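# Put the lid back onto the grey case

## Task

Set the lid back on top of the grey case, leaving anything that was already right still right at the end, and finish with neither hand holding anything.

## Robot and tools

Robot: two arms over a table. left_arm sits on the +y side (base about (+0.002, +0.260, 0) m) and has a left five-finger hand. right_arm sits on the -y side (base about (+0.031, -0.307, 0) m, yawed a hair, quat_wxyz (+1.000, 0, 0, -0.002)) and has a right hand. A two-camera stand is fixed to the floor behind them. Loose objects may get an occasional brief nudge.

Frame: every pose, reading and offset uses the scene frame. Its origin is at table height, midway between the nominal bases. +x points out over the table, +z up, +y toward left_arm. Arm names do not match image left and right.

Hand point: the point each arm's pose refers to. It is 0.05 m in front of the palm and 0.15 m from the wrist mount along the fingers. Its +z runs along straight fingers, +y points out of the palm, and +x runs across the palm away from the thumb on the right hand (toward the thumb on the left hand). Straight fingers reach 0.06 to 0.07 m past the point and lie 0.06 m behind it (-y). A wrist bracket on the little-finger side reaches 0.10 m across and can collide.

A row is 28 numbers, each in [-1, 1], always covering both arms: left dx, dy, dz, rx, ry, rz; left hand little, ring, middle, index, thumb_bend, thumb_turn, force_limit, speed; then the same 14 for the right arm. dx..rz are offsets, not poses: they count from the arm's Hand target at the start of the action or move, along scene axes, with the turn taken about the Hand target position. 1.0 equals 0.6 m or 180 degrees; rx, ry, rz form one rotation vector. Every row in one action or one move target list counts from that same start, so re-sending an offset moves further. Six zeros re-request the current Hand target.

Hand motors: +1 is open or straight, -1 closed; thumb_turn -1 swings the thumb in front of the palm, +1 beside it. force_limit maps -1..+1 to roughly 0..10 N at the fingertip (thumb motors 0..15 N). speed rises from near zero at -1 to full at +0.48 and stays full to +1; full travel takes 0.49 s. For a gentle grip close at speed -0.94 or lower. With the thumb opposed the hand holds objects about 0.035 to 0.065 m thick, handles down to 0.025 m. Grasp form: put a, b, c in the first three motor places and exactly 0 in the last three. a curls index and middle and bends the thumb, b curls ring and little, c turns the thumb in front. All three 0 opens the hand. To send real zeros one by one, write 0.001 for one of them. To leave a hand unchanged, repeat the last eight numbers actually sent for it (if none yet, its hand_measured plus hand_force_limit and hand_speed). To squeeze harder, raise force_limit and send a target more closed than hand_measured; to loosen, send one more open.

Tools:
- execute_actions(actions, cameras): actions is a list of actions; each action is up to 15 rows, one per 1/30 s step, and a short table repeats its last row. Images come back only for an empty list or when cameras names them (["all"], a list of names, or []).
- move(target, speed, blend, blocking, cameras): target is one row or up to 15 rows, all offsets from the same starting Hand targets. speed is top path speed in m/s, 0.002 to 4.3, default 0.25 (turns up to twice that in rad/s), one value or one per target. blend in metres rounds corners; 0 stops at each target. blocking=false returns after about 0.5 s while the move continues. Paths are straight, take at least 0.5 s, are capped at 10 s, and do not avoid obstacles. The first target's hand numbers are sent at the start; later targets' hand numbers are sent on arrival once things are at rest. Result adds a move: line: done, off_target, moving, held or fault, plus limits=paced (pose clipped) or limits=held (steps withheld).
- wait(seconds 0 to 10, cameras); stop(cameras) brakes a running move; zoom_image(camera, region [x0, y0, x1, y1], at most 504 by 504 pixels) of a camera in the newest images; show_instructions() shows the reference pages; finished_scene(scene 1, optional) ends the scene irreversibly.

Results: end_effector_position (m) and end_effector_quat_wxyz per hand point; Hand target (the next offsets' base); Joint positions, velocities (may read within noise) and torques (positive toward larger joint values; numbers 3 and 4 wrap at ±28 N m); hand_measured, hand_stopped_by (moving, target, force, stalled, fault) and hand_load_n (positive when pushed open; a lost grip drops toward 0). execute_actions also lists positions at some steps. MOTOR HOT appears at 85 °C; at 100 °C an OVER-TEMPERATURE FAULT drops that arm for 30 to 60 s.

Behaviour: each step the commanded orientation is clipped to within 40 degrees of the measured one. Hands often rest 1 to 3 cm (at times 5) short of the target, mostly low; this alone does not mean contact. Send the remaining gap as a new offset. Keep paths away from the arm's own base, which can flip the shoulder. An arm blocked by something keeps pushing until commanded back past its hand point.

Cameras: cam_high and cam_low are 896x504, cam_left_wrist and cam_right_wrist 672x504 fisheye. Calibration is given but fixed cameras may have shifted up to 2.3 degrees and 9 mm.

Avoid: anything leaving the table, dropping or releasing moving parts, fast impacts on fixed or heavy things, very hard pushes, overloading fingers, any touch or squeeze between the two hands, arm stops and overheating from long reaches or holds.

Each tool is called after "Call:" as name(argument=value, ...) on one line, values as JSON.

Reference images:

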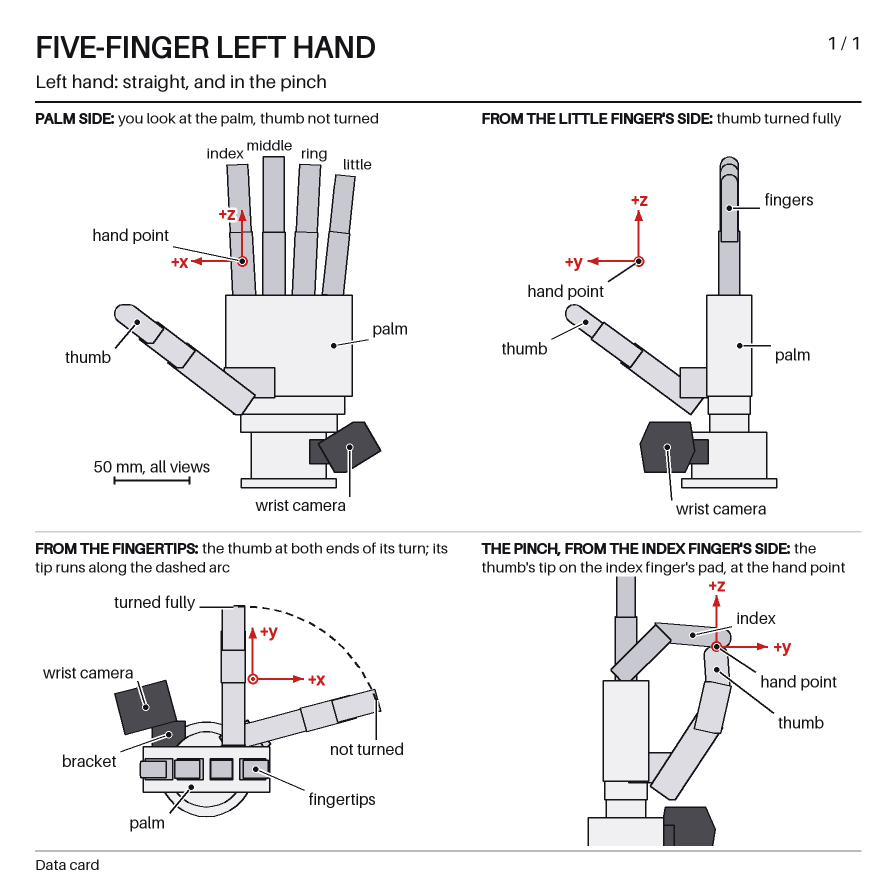

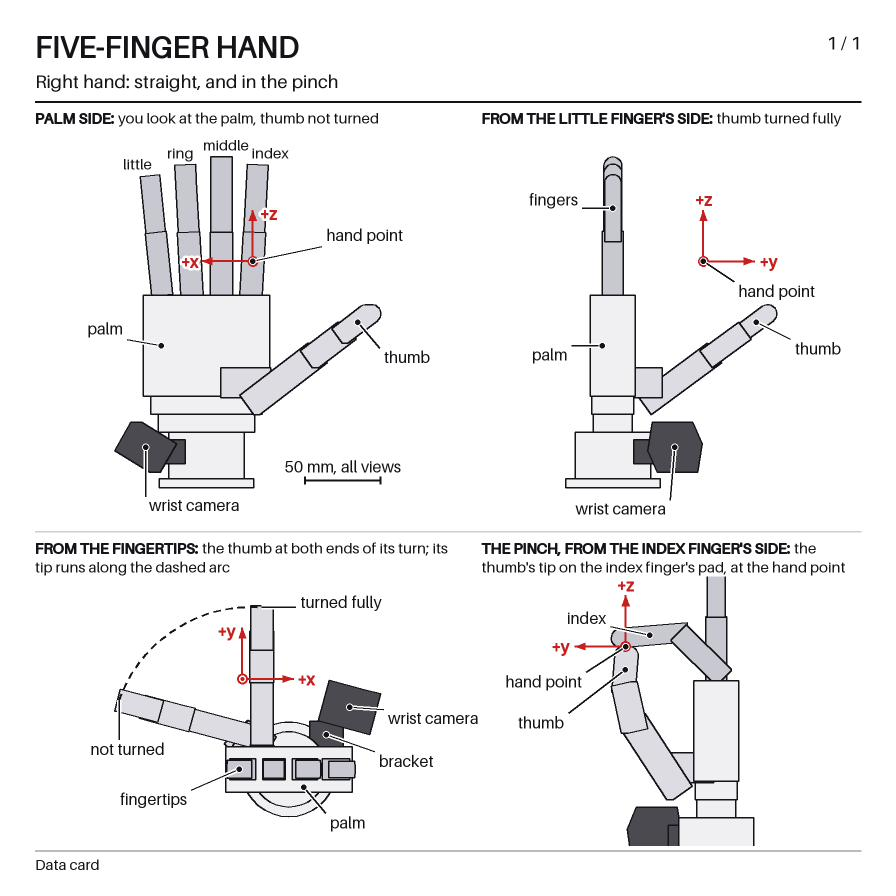

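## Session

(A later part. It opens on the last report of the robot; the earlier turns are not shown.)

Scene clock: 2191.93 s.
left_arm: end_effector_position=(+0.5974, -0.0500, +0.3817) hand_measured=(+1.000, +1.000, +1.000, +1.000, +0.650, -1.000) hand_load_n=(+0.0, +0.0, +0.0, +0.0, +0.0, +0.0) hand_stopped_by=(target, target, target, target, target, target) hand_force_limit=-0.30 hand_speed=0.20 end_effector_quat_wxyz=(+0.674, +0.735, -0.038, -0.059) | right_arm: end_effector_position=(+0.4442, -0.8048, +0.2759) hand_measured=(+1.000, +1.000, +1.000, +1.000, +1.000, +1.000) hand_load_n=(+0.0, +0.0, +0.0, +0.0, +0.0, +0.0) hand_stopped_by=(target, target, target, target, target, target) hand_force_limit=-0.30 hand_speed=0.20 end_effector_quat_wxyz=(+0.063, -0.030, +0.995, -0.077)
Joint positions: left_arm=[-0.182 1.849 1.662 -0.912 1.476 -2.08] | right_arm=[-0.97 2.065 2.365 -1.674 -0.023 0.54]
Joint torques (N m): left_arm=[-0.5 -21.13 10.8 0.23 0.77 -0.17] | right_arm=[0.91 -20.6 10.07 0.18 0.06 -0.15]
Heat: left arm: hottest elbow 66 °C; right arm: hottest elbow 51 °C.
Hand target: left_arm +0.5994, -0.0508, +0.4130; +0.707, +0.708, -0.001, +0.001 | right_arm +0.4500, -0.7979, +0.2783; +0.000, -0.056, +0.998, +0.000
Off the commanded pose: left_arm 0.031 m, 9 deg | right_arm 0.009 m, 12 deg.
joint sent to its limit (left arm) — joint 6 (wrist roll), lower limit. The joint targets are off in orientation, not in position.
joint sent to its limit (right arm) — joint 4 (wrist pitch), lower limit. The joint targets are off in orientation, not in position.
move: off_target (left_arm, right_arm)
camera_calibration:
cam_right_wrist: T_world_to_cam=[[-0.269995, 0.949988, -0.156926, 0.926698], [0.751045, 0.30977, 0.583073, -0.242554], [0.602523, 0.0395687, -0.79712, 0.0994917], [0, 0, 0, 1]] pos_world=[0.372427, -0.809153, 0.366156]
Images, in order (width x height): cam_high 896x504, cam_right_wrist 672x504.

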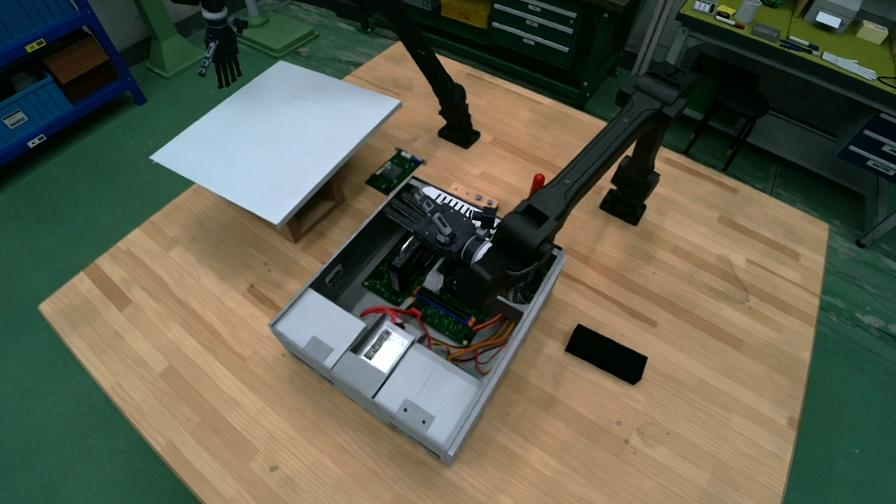

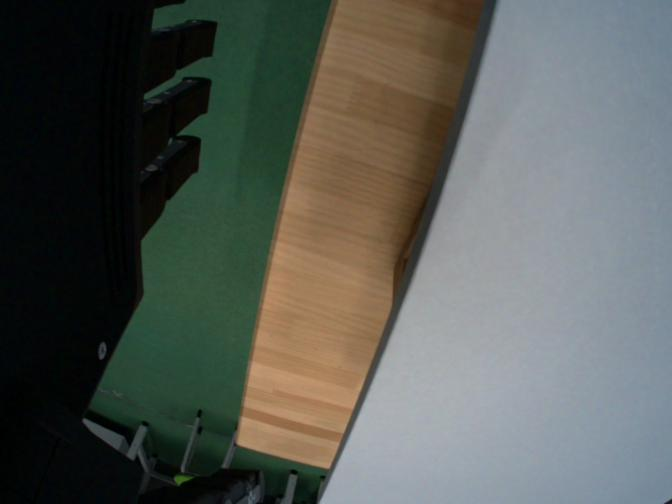

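Call:
move(target=[[0.0, 0.0, 0.0, 0, 0, 0, 0,0,1,0,0,0, -0.3, 0.2, 0, 0.0, -0.10, 0, 0, 0, 0,0,0,0,0,0, -0.3, 0.2],[0.0, 0.0, 0.0, 0, 0, 0, 0,0,1,0,0,0, -0.3, 0.2, 0, 0.087, -0.10, 0, 0, 0, 0,0,0,0,0,0, -0.3, 0.2]], cameras=["cam_high", "cam_right_wrist"], speed=0.12)

Call:
zoom_image(camera="cam_high", region=[130, 0, 430, 240])

Scene clock: 2227.13 s.
left_arm: end_effector_position=(+0.5974, -0.0500, +0.3817) hand_measured=(+1.000, +1.000, +1.000, +1.000, +0.650, -1.000) hand_load_n=(+0.0, +0.0, +0.0, +0.0, +0.0, +0.0) hand_stopped_by=(target, target, target, target, target, target) hand_force_limit=-0.30 hand_speed=0.20 end_effector_quat_wxyz=(+0.674, +0.735, -0.038, -0.059) | right_arm: end_effector_position=(+0.4444, -0.7569, +0.1982) hand_measured=(+1.000, +1.000, +1.000, +1.000, +1.000, +1.000) hand_load_n=(+0.0, +0.0, +0.0, +0.0, -1.0, +0.5) hand_stopped_by=(target, target, target, target, target, target) hand_force_limit=-0.30 hand_speed=0.20 end_effector_quat_wxyz=(-0.003, -0.044, +0.999, +0.002)
Joint positions: left_arm=[-0.182 1.849 1.662 -0.912 1.476 -2.08] | right_arm=[-0.918 2.073 2.17 -1.674 0.003 0.561]
Joint torques (N m): left_arm=[-0.62 -20.54 10.8 0.25 0.78 -0.18] | right_arm=[1.03 -23.36 9.57 -0.28 -0.23 -0.09]
Heat: left arm: hottest elbow 66 °C; right arm: hottest elbow 49 °C.
Hand target: left_arm +0.5994, -0.0508, +0.4130; +0.707, +0.708, -0.001, +0.001 | right_arm +0.4501, -0.7456, +0.2183; +0.000, -0.056, +0.998, +0.000
Off the commanded pose: left_arm 0.031 m, 9 deg | right_arm 0.024 m, 1 deg.
joint sent to its limit (left arm) — joint 6 (wrist roll), lower limit. The joint targets are off in orientation, not in position.
joint sent to its limit (right arm) — joint 4 (wrist pitch), lower limit. The joint targets still meet the commanded pose.
move: off_target (left_arm, right_arm)
camera_calibration:
cam_right_wrist: T_world_to_cam=[[-0.305255, 0.951858, 0.0280299, 0.849442], [0.819936, 0.247751, 0.516066, -0.276503], [0.484277, 0.180514, -0.85609, 0.206395], [0, 0, 0, 1]] pos_world=[0.386059, -0.777301, 0.295577]
Images, in order (width x height): cam_high 896x504, cam_right_wrist 672x504.

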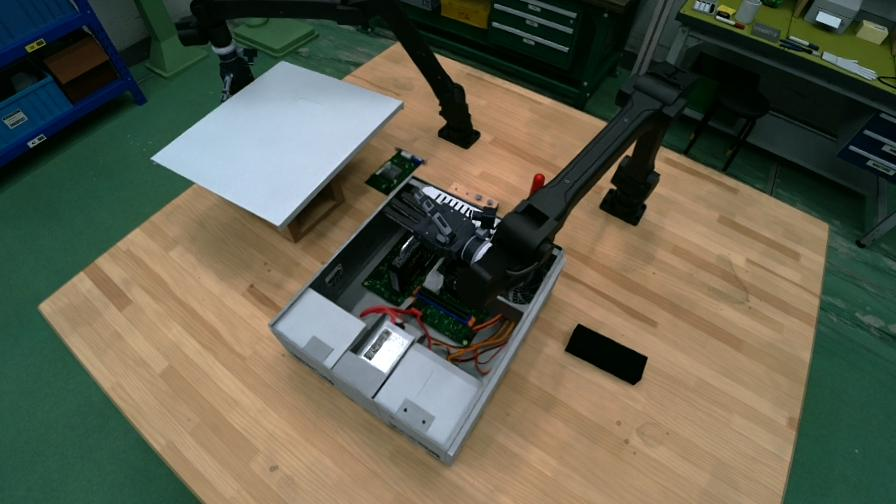

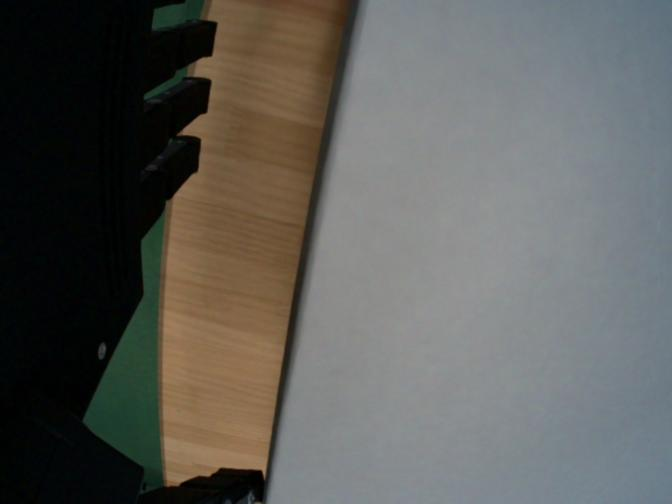

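Scaled by 1.680 from the camera's 896x504 image, which has a finer 1280x720 frame.

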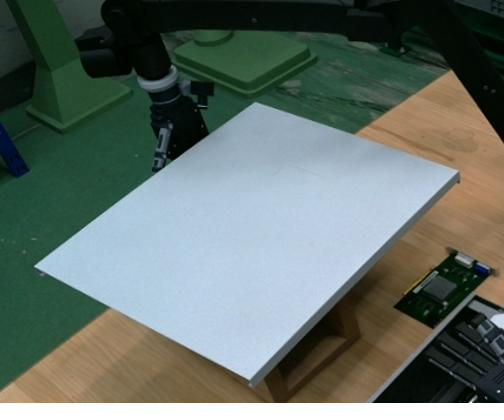

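Call:
move(target=[[0.0, 0.0, 0.0, 0, 0, 0, 0,0,1,0,0,0, -0.3, 0.2, 0, 0.0, 0.0, 0, 0, 0, -0.2,-0.2,-0.2,-0.2,1,1, 0.0, 0.2]], cameras=["cam_high", "cam_right_wrist"], speed=0.12)

Call:
move(target=[[0.0, 0.0, 0.0, 0, 0, 0, 0,0,1,0,0,0, -0.3, 0.2, 0, 0.0, 0.06, 0, 0, 0, -0.2,-0.2,-0.2,-0.2,1,1, 0.0, 0.2]], cameras=["cam_high", "cam_right_wrist"], speed=0.08)

Call:
zoom_image(camera="cam_high", region=[130, 0, 430, 240])

Scene clock: 2245.47 s.
left_arm: end_effector_position=(+0.5974, -0.0500, +0.3817) hand_measured=(+1.000, +1.000, +1.000, +1.000, +0.650, -1.000) hand_load_n=(+0.0, +0.0, +0.0, +0.0, +0.0, +0.0) hand_stopped_by=(target, target, target, target, target, target) hand_force_limit=-0.30 hand_speed=0.20 end_effector_quat_wxyz=(+0.674, +0.735, -0.038, -0.059) | right_arm: end_effector_position=(+0.4443, -0.7569, +0.1981) hand_measured=(-0.200, -0.200, -0.200, -0.200, +1.000, +1.000) hand_load_n=(+0.0, +0.0, +0.0, +0.0, -1.0, +0.0) hand_stopped_by=(target, target, target, target, target, target) hand_force_limit=0.00 hand_speed=0.20 end_effector_quat_wxyz=(-0.003, -0.044, +0.999, +0.002)
Joint positions: left_arm=[-0.182 1.849 1.662 -0.912 1.476 -2.08] | right_arm=[-0.918 2.073 2.17 -1.674 0.003 0.562]
Joint torques (N m): left_arm=[-0.91 -20.84 10.81 0.16 0.84 -0.15] | right_arm=[1.08 -23.36 9.54 -0.31 -0.24 -0.09]
Heat: left arm: hottest elbow 66 °C; right arm: hottest elbow 48 °C.
Hand target: left_arm +0.5994, -0.0508, +0.4130; +0.707, +0.708, -0.001, +0.001 | right_arm +0.4501, -0.7457, +0.2183; +0.000, -0.056, +0.998, +0.000
Off the commanded pose: left_arm 0.031 m, 9 deg | right_arm 0.024 m, 2 deg.
joint sent to its limit (left arm) — joint 6 (wrist roll), lower limit. The joint targets are off in orientation, not in position.
joint sent to its limit (right arm) — joint 4 (wrist pitch), lower limit. The joint targets still meet the commanded pose.
move: off_target (left_arm, right_arm)
camera_calibration:
cam_right_wrist: T_world_to_cam=[[-0.304858, 0.951989, 0.0279046, 0.849427], [0.820202, 0.247538, 0.515746, -0.276678], [0.484077, 0.180117, -0.856287, 0.206222], [0, 0, 0, 1]] pos_world=[0.386059, -0.7773, 0.295577]
Images, in order (width x height): cam_high 896x504, cam_right_wrist 672x504.

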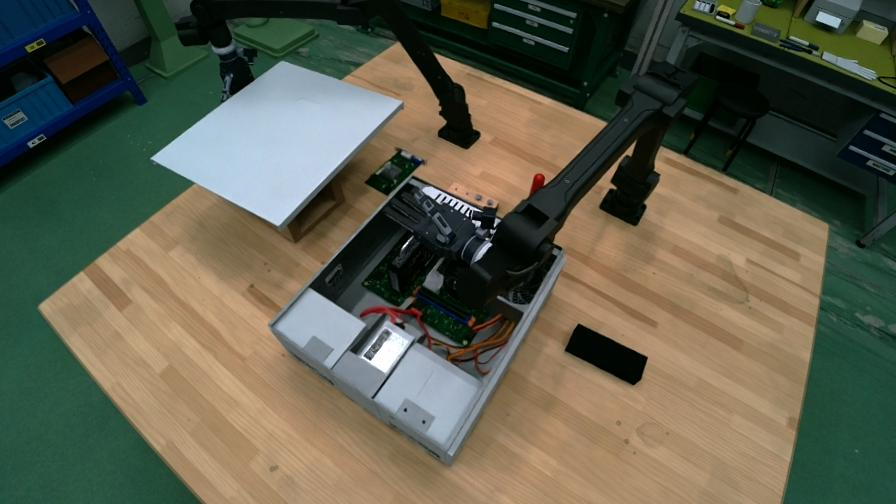

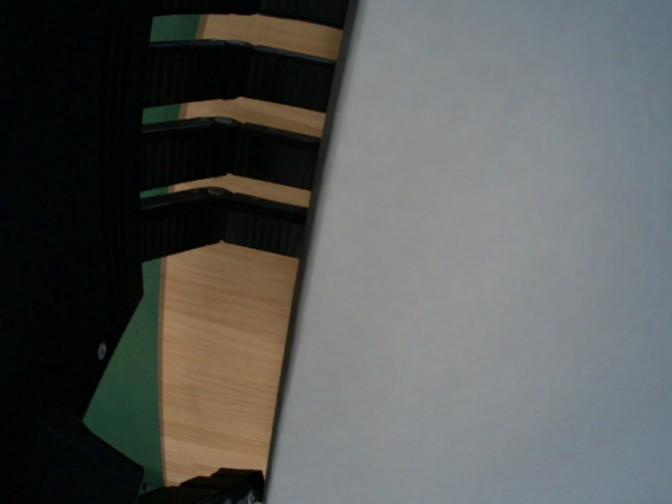

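Scene clock: 2246.43 s.
left_arm: end_effector_position=(+0.5974, -0.0500, +0.3817) hand_measured=(+1.000, +1.000, +1.000, +1.000, +0.650, -1.000) hand_load_n=(+0.0, +0.0, +0.0, +0.0, +0.0, +0.0) hand_stopped_by=(target, target, target, target, target, target) hand_force_limit=-0.30 hand_speed=0.20 end_effector_quat_wxyz=(+0.674, +0.735, -0.038, -0.059) | right_arm: end_effector_position=(+0.4425, -0.7510, +0.2341) hand_measured=(-0.200, -0.200, -0.200, -0.200, +1.000, +1.000) hand_load_n=(+0.0, +0.0, +0.0, +3.0, +0.0, +0.0) hand_stopped_by=(target, target, target, target, target, target) hand_force_limit=0.00 hand_speed=0.20 end_effector_quat_wxyz=(+0.016, -0.042, +0.999, -0.020)
Joint positions: left_arm=[-0.182 1.849 1.662 -0.912 1.476 -2.08] | right_arm=[-0.917 2.013 2.17 -1.677 -0.005 0.566]
Joint torques (N m): left_arm=[-0.73 -20.48 10.88 0.36 0.83 -0.19] | right_arm=[0.85 -21.48 11.47 -0.05 -0.24 -0.08]
Heat: left arm: hottest elbow 66 °C; right arm: hottest elbow 48 °C.
Hand target: left_arm +0.5994, -0.0508, +0.4130; +0.707, +0.708, -0.001, +0.001 | right_arm +0.4500, -0.7456, +0.2542; +0.000, -0.056, +0.998, +0.000
Off the commanded pose: left_arm 0.031 m, 9 deg | right_arm 0.022 m, 3 deg.
joint sent to its limit (left arm) — joint 6 (wrist roll), lower limit. The joint targets are off in orientation, not in position.
joint sent to its limit (right arm) — joint 4 (wrist pitch), lower limit. The joint targets are off in orientation, not in position.
move: off_target (left_arm, right_arm)
camera_calibration:
cam_right_wrist: T_world_to_cam=[[-0.302199, 0.95295, -0.0236951, 0.853884], [0.799132, 0.266815, 0.5387, -0.276726], [0.519677, 0.14386, -0.842164, 0.19042], [0, 0, 0, 1]] pos_world=[0.380227, -0.767268, 0.32967]
Images, in order (width x height): cam_high 896x504, cam_right_wrist 672x504.

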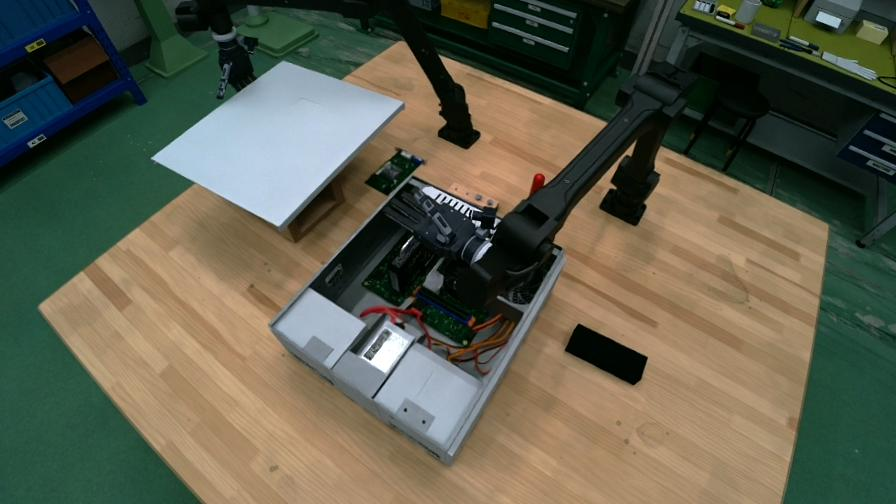

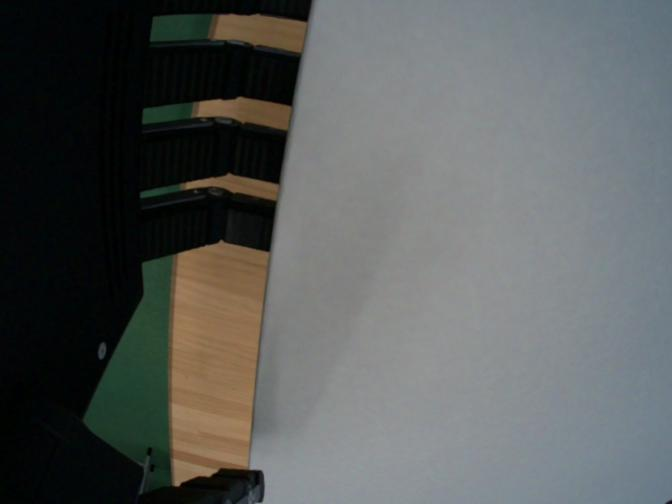

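Scaled by 1.680 from the camera's 896x504 image, which has a finer 1280x720 frame.

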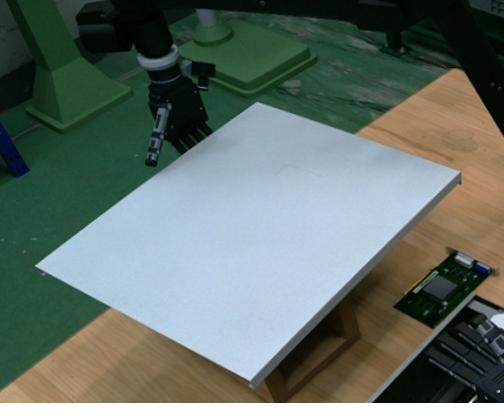

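Call:
move(target=[[0.0, 0.0, 0.0, 0, 0, 0, 0,0,1,0,0,0, -0.3, 0.2, 0, 0.0, 0.08, 0, 0, 0, -0.2,-0.2,-0.2,-0.2,1,1, 0.0, 0.2]], cameras=["cam_high", "cam_right_wrist"], speed=0.08)

Call:
zoom_image(camera="cam_high", region=[130, 0, 430, 240])

Scene clock: 2257.50 s.
left_arm: end_effector_position=(+0.5974, -0.0500, +0.3817) hand_measured=(+1.000, +1.000, +1.000, +1.000, +0.650, -1.000) hand_load_n=(+0.0, +0.0, +0.0, -0.5, +0.0, +0.0) hand_stopped_by=(target, target, target, target, target, target) hand_force_limit=-0.30 hand_speed=0.20 end_effector_quat_wxyz=(+0.674, +0.735, -0.038, -0.059) | right_arm: end_effector_position=(+0.4400, -0.7469, +0.2578) hand_measured=(-0.200, -0.200, -0.200, -0.200, +1.000, +1.000) hand_load_n=(+0.0, +0.0, +0.0, +3.0, +0.0, +0.0) hand_stopped_by=(target, target, target, target, target, target) hand_force_limit=0.00 hand_speed=0.20 end_effector_quat_wxyz=(+0.029, -0.042, +0.998, -0.036)
Joint positions: left_arm=[-0.182 1.849 1.662 -0.912 1.476 -2.08] | right_arm=[-0.917 1.972 2.17 -1.677 -0.007 0.566]
Joint torques (N m): left_arm=[-0.67 -20.66 10.77 0.29 0.81 -0.18] | right_arm=[0.5 -22.65 14.71 0.06 -0.57 -0.03]
Heat: left arm: hottest elbow 66 °C; right arm: hottest elbow 48 °C.
Hand target: left_arm +0.5994, -0.0508, +0.4130; +0.707, +0.708, -0.001, +0.001 | right_arm +0.4500, -0.7456, +0.3023; +0.000, -0.056, +0.998, +0.000
Off the commanded pose: left_arm 0.031 m, 9 deg | right_arm 0.046 m, 6 deg.
joint sent to its limit (left arm) — joint 6 (wrist roll), lower limit. The joint targets are off in orientation, not in position.
joint sent to its limit (right arm) — joint 4 (wrist pitch), lower limit. The joint targets are off in orientation, not in position.
move: off_target (left_arm, right_arm)
camera_calibration:
cam_right_wrist: T_world_to_cam=[[-0.301255, 0.951577, -0.0612065, 0.858023], [0.784477, 0.28382, 0.5514, -0.272756], [0.542071, 0.118097, -0.831993, 0.179395], [0, 0, 0, 1]] pos_world=[0.375209, -0.760248, 0.35217]
Images, in order (width x height): cam_high 896x504, cam_right_wrist 672x504.

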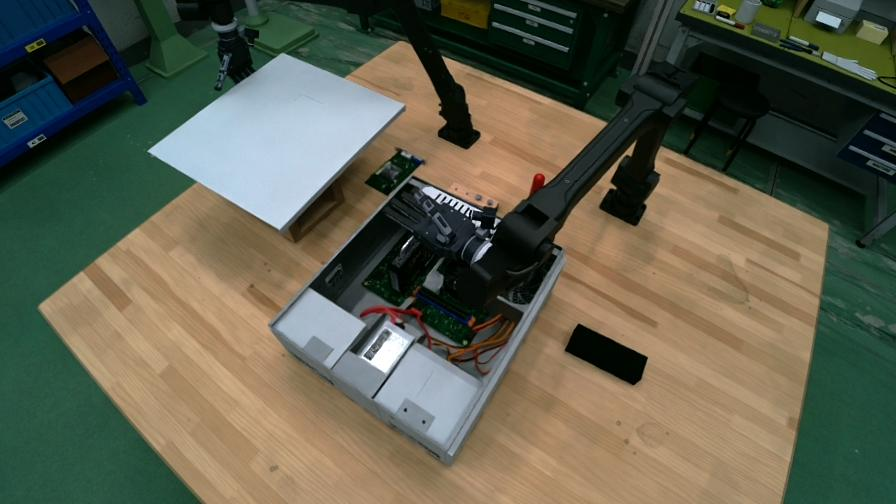

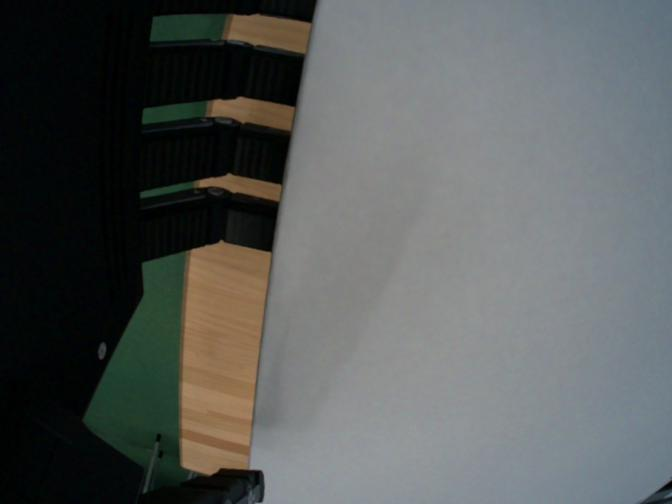

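Scaled by 1.680 from the camera's 896x504 image, which has a finer 1280x720 frame.

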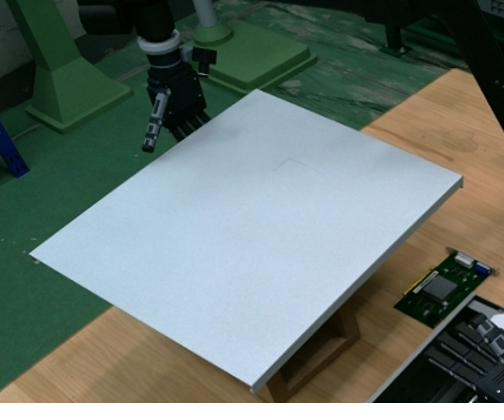

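Call:
move(target=[[0.0, 0.0, 0.0, 0, 0, 0, 0,0,1,0,0,0, -0.3, 0.2, -0.033, 0.167, 0.0, 0, 0, 0, -0.2,-0.2,-0.2,-0.2,1,1, 0.0, 0.2]], cameras=["cam_high", "cam_right_wrist", "cam_low"], speed=0.08)

Call:
zoom_image(camera="cam_high", region=[130, 0, 430, 240])

Scene clock: 2271.67 s.
left_arm: end_effector_position=(+0.5974, -0.0500, +0.3817) hand_measured=(+1.000, +1.000, +1.000, +1.000, +0.650, -1.000) hand_load_n=(+0.0, +0.0, -0.5, +0.0, +0.0, +0.5) hand_stopped_by=(target, target, target, target, target, target) hand_force_limit=-0.30 hand_speed=0.20 end_effector_quat_wxyz=(+0.674, +0.735, -0.038, -0.059) | right_arm: end_effector_position=(+0.4265, -0.6538, +0.2858) hand_measured=(-0.200, -0.200, -0.200, -0.200, +1.000, +1.000) hand_load_n=(+0.0, +0.0, +0.0, +1.0, +0.0, +0.0) hand_stopped_by=(target, target, target, target, target, target) hand_force_limit=0.00 hand_speed=0.20 end_effector_quat_wxyz=(+0.023, -0.054, +0.998, -0.023)
Joint positions: left_arm=[-0.182 1.849 1.662 -0.912 1.476 -2.08] | right_arm=[-0.833 1.757 1.928 -1.677 -0.007 0.626]
Joint torques (N m): left_arm=[-0.85 -20.84 10.7 0.18 0.78 -0.19] | right_arm=[0.85 -18.37 10.1 -0.01 -0.24 0.13]
Heat: left arm: hottest elbow 66 °C; right arm: hottest elbow 48 °C.
Hand target: left_arm +0.5994, -0.0508, +0.4130; +0.707, +0.708, -0.001, +0.001 | right_arm +0.4303, -0.6454, +0.3021; +0.000, -0.056, +0.998, +0.000
Off the commanded pose: left_arm 0.031 m, 9 deg | right_arm 0.019 m, 4 deg.
joint sent to its limit (left arm) — joint 6 (wrist roll), lower limit. The joint targets are off in orientation, not in position.
joint sent to its limit (right arm) — joint 4 (wrist pitch), lower limit. The joint targets are off in orientation, not in position.
move: off_target (left_arm, right_arm)
camera_calibration:
cam_right_wrist: T_world_to_cam=[[-0.324911, 0.945131, -0.0340494, 0.765115], [0.785362, 0.289695, 0.547067, -0.299307], [0.526914, 0.151007, -0.836396, 0.228319], [0, 0, 0, 1]] pos_world=[0.363354, -0.670904, 0.380758]
Images, in order (width x height): cam_high 896x504, cam_low 896x504, cam_right_wrist 672x504.

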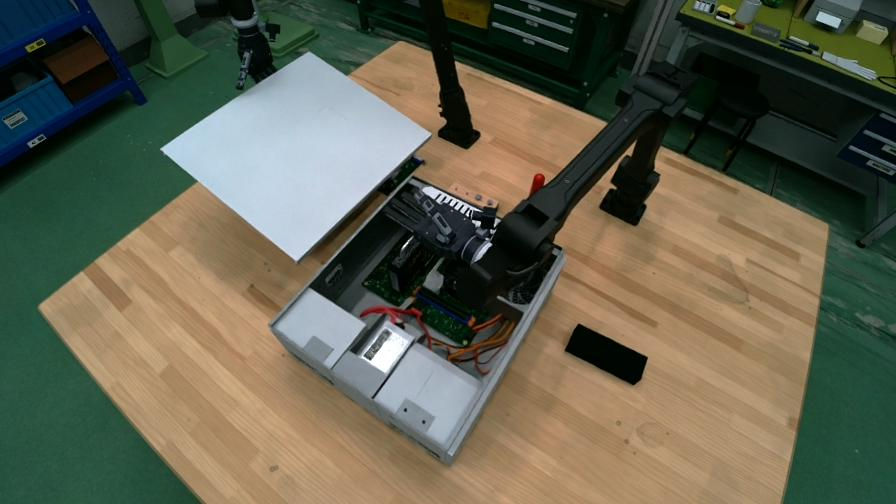

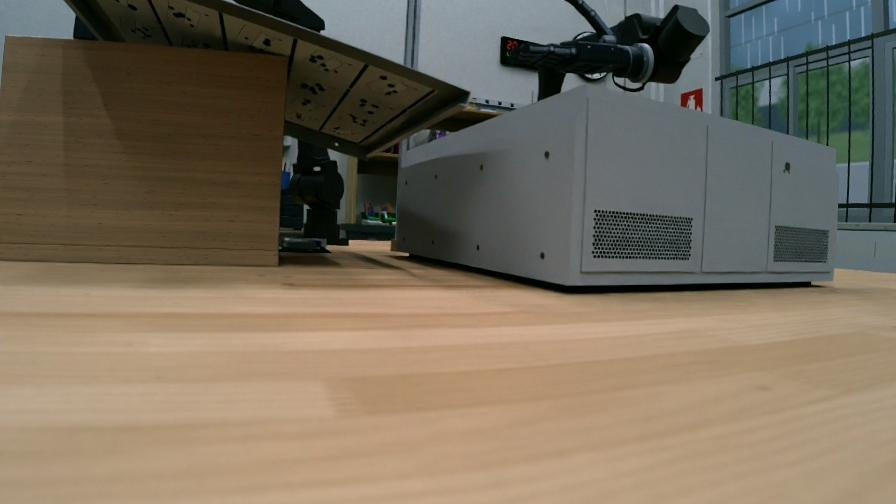

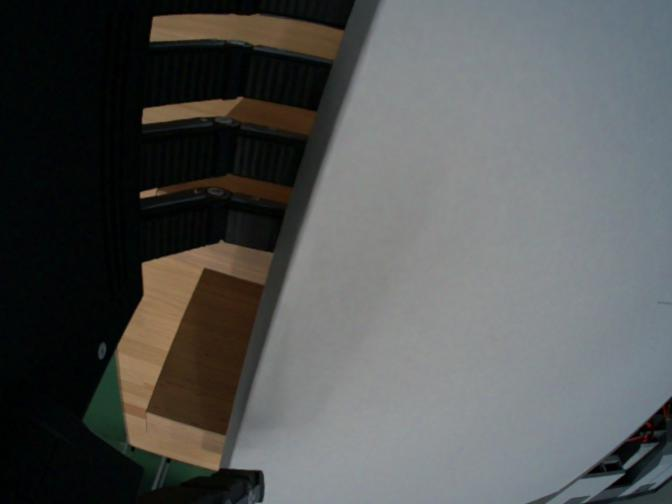

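Scaled by 1.680 from the camera's 896x504 image, which has a finer 1280x720 frame.

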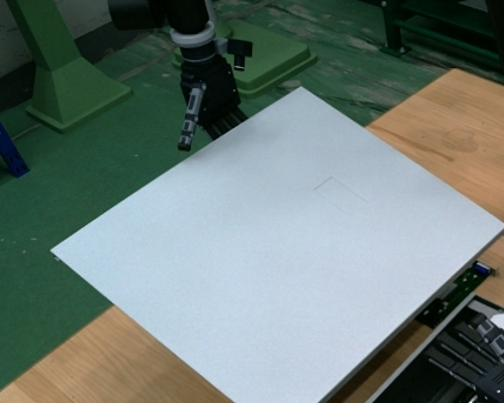

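Call:
move(target=[[0.0, 0.0, 0.0, 0, 0, 0, 0,0,1,0,0,0, -0.3, 0.2, 0, 0.0, 0.0, 0, 0, 0, -0.2,-0.2,-0.2,-0.2,1,-1, -0.4, 0.0],[0.0, 0.0, 0.0, 0, 0, 0, 0,0,1,0,0,0, -0.3, 0.2, 0, 0.0, 0.0, 0, 0, 0, -0.2,-0.2,-0.2,-0.2,-0.2,-1, -0.4, -0.6]], cameras=["cam_right_wrist"], speed=0.08)

Scene clock: 2338.17 s.
left_arm: end_effector_position=(+0.5974, -0.0500, +0.3817) hand_measured=(+1.000, +1.000, +1.000, +1.000, +0.650, -1.000) hand_load_n=(+0.0, +0.0, +0.0, +0.0, +0.0, +0.0) hand_stopped_by=(target, target, target, target, target, target) hand_force_limit=-0.30 hand_speed=0.20 end_effector_quat_wxyz=(+0.674, +0.735, -0.038, -0.059) | right_arm: end_effector_position=(+0.4272, -0.6530, +0.2860) hand_measured=(-0.200, -0.200, -0.200, -0.200, +0.492, -1.000) hand_load_n=(+0.0, +0.0, +0.0, +6.0, +4.5, +0.5) hand_stopped_by=(target, target, target, target, force, target) hand_force_limit=-0.40 hand_speed=-0.60 end_effector_quat_wxyz=(+0.024, -0.053, +0.998, -0.022)
Joint positions: left_arm=[-0.182 1.849 1.662 -0.912 1.476 -2.08] | right_arm=[-0.832 1.757 1.928 -1.678 -0.01 0.63]
Joint torques (N m): left_arm=[-1.03 -20.72 10.78 0.25 0.82 -0.21] | right_arm=[0.73 -18.32 10.07 0.03 -0.13 0.09]
Heat: left arm: hottest elbow 67 °C; right arm: hottest elbow 47 °C.
Hand target: left_arm +0.5994, -0.0508, +0.4130; +0.707, +0.708, -0.001, +0.001 | right_arm +0.4303, -0.6455, +0.3021; +0.000, -0.056, +0.998, +0.000
Off the commanded pose: left_arm 0.031 m, 9 deg | right_arm 0.018 m, 4 deg.
joint sent to its limit (left arm) — joint 6 (wrist roll), lower limit. The joint targets are off in orientation, not in position.
joint sent to its limit (right arm) — joint 4 (wrist pitch), lower limit. The joint targets are off in orientation, not in position.
move: off_target (left_arm, right_arm); target 2's new numbers were sent with right_arm's hand 0.019 m and 4 deg from that target
camera_calibration:
cam_right_wrist: T_world_to_cam=[[-0.321723, 0.946299, -0.0318103, 0.763416], [0.785518, 0.285517, 0.549036, -0.303636], [0.528635, 0.15165, -0.835193, 0.227325], [0, 0, 0, 1]] pos_world=[0.363948, -0.6702, 0.380852]
Images, in order (width x height): cam_right_wrist 672x504.

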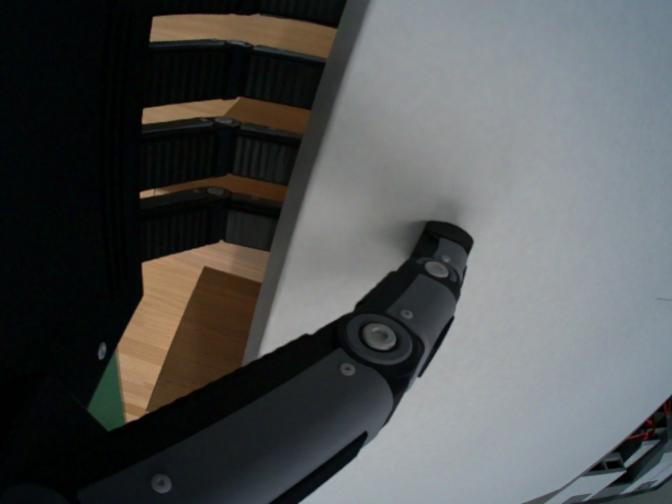

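Call:
move(target=[[0.0, -0.05, 0.02, 0.5, 0, 0, 0,0,0,0,0,0, -0.3, 0.2, 0, 0.0, 0.0, 0, 0, 0, -0.2,-0.2,-0.2,-0.2,-0.2,-1, -0.4, -0.6]], cameras=["cam_high", "cam_left_wrist"], speed=0.4)

Scene clock: 2363.83 s.
left_arm: end_effector_position=(+0.5979, -0.0770, +0.4053) hand_measured=(+1.000, +1.000, +1.000, +1.000, +1.000, +1.000) hand_load_n=(+0.0, +0.0, +0.0, +0.0, +0.0, +0.0) hand_stopped_by=(target, target, target, target, target, target) hand_force_limit=-0.30 hand_speed=0.20 end_effector_quat_wxyz=(+0.089, +0.985, +0.010, +0.145) | right_arm: end_effector_position=(+0.4272, -0.6530, +0.2860) hand_measured=(-0.200, -0.200, -0.200, -0.200, +0.492, -1.000) hand_load_n=(+0.0, +0.0, +0.5, +6.0, +4.0, +0.5) hand_stopped_by=(target, target, target, target, force, target) hand_force_limit=-0.40 hand_speed=-0.60 end_effector_quat_wxyz=(+0.024, -0.053, +0.998, -0.022)
Joint positions: left_arm=[-0.448 1.868 2.317 -1.679 0.03 -2.045] | right_arm=[-0.832 1.757 1.928 -1.678 -0.01 0.63]
Joint torques (N m): left_arm=[-0.79 -18.49 10.11 0.32 -0.21 -0.2] | right_arm=[0.67 -18.32 10.07 0.05 -0.13 0.09]
Heat: left arm: hottest elbow 67 °C; right arm: hottest elbow 46 °C.
Hand target: left_arm +0.5994, -0.0808, +0.4250; -0.001, +1.000, -0.001, +0.000 | right_arm +0.4303, -0.6455, +0.3021; +0.000, -0.056, +0.998, +0.000
Off the commanded pose: left_arm 0.020 m, 20 deg | right_arm 0.018 m, 4 deg.
joint sent to its limit (left arm) — joint 4 (wrist pitch), lower limit. The joint targets are off in orientation, not in position.
joint sent to its limit (right arm) — joint 4 (wrist pitch), lower limit. The joint targets are off in orientation, not in position.
move: off_target (left_arm, right_arm)
camera_calibration:
cam_left_wrist: T_world_to_cam=[[0.234935, 0.969614, -0.0682271, -0.0393959], [0.648846, -0.104176, 0.753755, -0.701946], [0.723744, -0.221352, -0.653604, -0.0650225], [0, 0, 0, 1]] pos_world=[0.51177, -0.0493197, 0.483909]
Images, in order (width x height): cam_high 896x504, cam_left_wrist 672x504.

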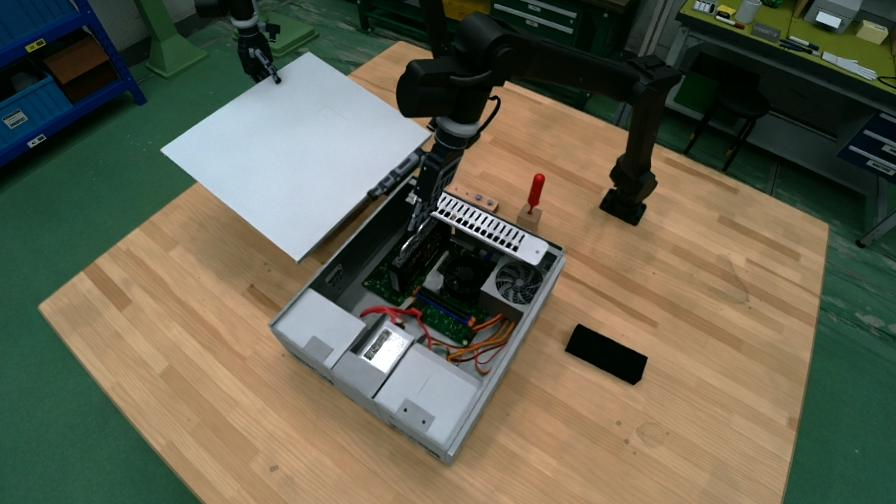

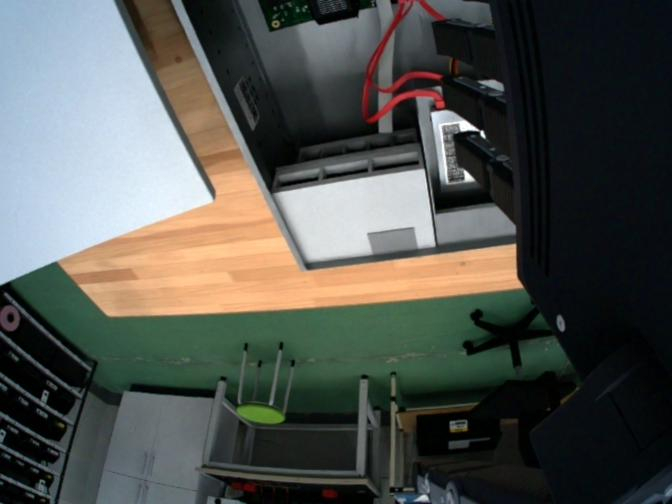

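Call:
move(target=[[0.0, 0.0, 0.0, 0, 0, 0, 0,0,0,0,0,0, -0.3, 0.2, 0.0, 0.1, 0.01, 0, 0, 0, -0.2,-0.2,-0.2,-0.2,-0.2,-1, -0.4, -0.6]], cameras=["all"], speed=0.06)

Scene clock: 2384.47 s.
left_arm: end_effector_position=(+0.5980, -0.0769, +0.4052) hand_measured=(+1.000, +1.000, +1.000, +1.000, +1.000, +1.000) hand_load_n=(+0.0, +0.0, +0.0, +0.0, +0.0, +0.0) hand_stopped_by=(target, target, target, target, target, target) hand_force_limit=-0.30 hand_speed=0.20 end_effector_quat_wxyz=(+0.089, +0.985, +0.010, +0.146) | right_arm: end_effector_position=(+0.4274, -0.5940, +0.2959) hand_measured=(-0.200, -0.200, -0.200, -0.200, +0.492, -1.000) hand_load_n=(+0.0, +0.0, +0.0, +0.0, +0.0, +0.0) hand_stopped_by=(target, target, target, target, force, target) hand_force_limit=-0.40 hand_speed=-0.60 end_effector_quat_wxyz=(+0.022, -0.055, +0.998, -0.017)
Joint positions: left_arm=[-0.448 1.868 2.317 -1.679 0.029 -2.045] | right_arm=[-0.753 1.648 1.811 -1.678 -0.007 0.705]
Joint torques (N m): left_arm=[-1.14 -18.9 10.13 0.36 -0.13 -0.18] | right_arm=[0.91 -16.21 9.76 0.05 -0.16 0.15]
Heat: left arm: hottest elbow 66 °C; right arm: hottest elbow 46 °C.
Hand target: left_arm +0.5994, -0.0807, +0.4250; -0.001, +1.000, -0.001, +0.000 | right_arm +0.4302, -0.5854, +0.3082; +0.000, -0.056, +0.998, +0.000
Off the commanded pose: left_arm 0.020 m, 20 deg | right_arm 0.015 m, 3 deg.
joint sent to its limit (left arm) — joint 4 (wrist pitch), lower limit. The joint targets are off in orientation, not in position.
joint sent to its limit (right arm) — joint 4 (wrist pitch), lower limit. The joint targets are off in orientation, not in position.
move: off_target (left_arm, right_arm)
camera_calibration:
cam_left_wrist: T_world_to_cam=[[0.234691, 0.969721, -0.0675455, -0.0396906], [0.648617, -0.104464, 0.753912, -0.701908], [0.724028, -0.220747, -0.653493, -0.0651698], [0, 0, 0, 1]] pos_world=[0.511769, -0.0492215, 0.483908]
cam_right_wrist: T_world_to_cam=[[-0.325859, 0.945145, -0.0227174, 0.706336], [0.78694, 0.284475, 0.547539, -0.326809], [0.523966, 0.160543, -0.836472, 0.234151], [0, 0, 0, 1]] pos_world=[0.364658, -0.612213, 0.390847]

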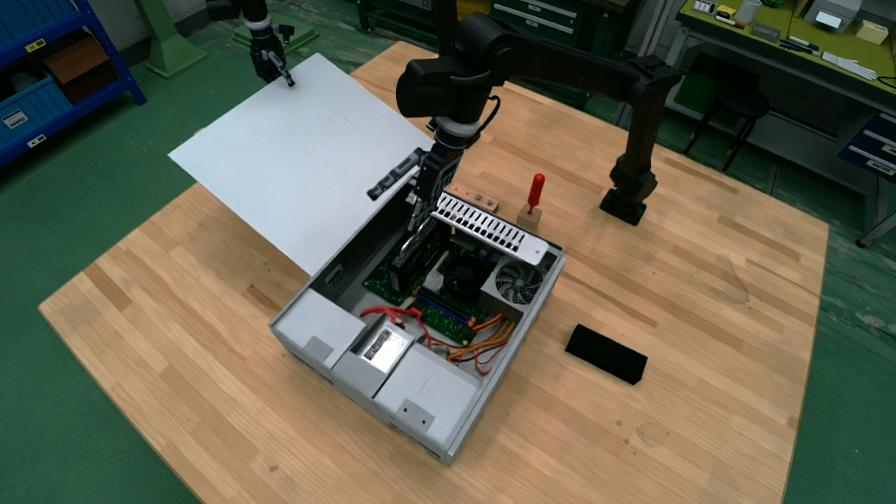

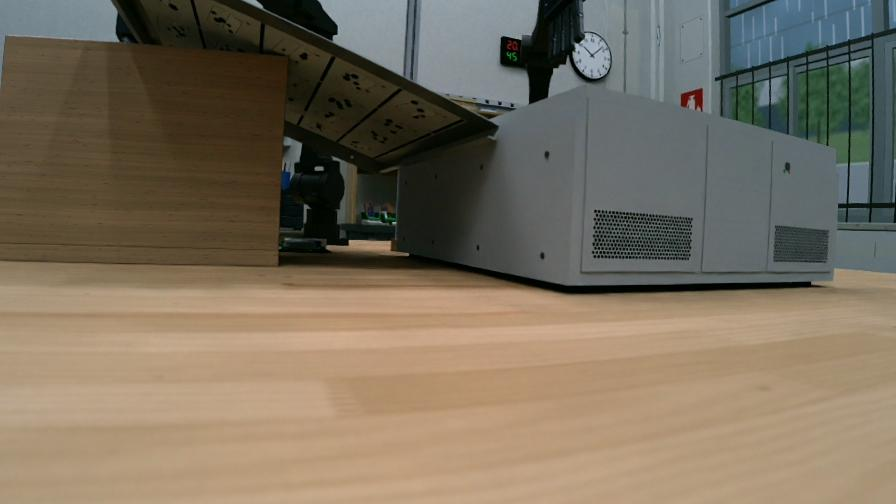

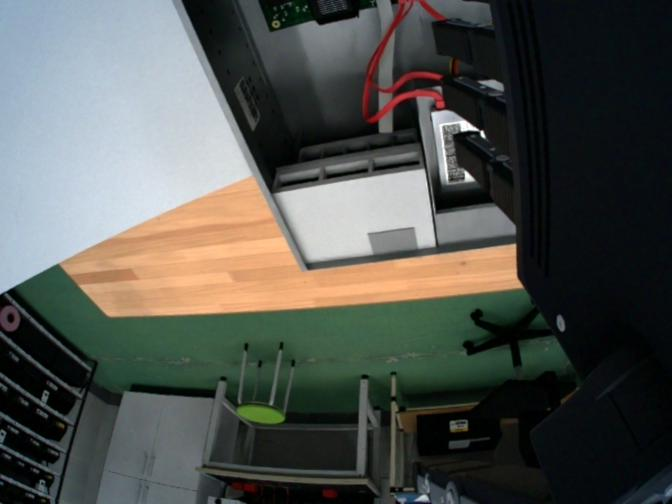

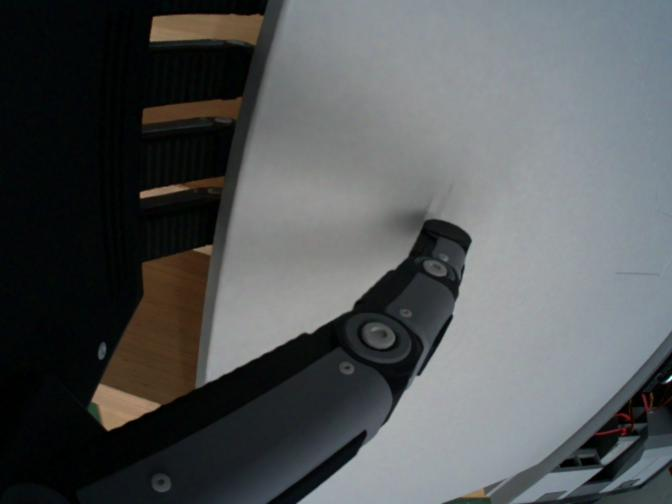

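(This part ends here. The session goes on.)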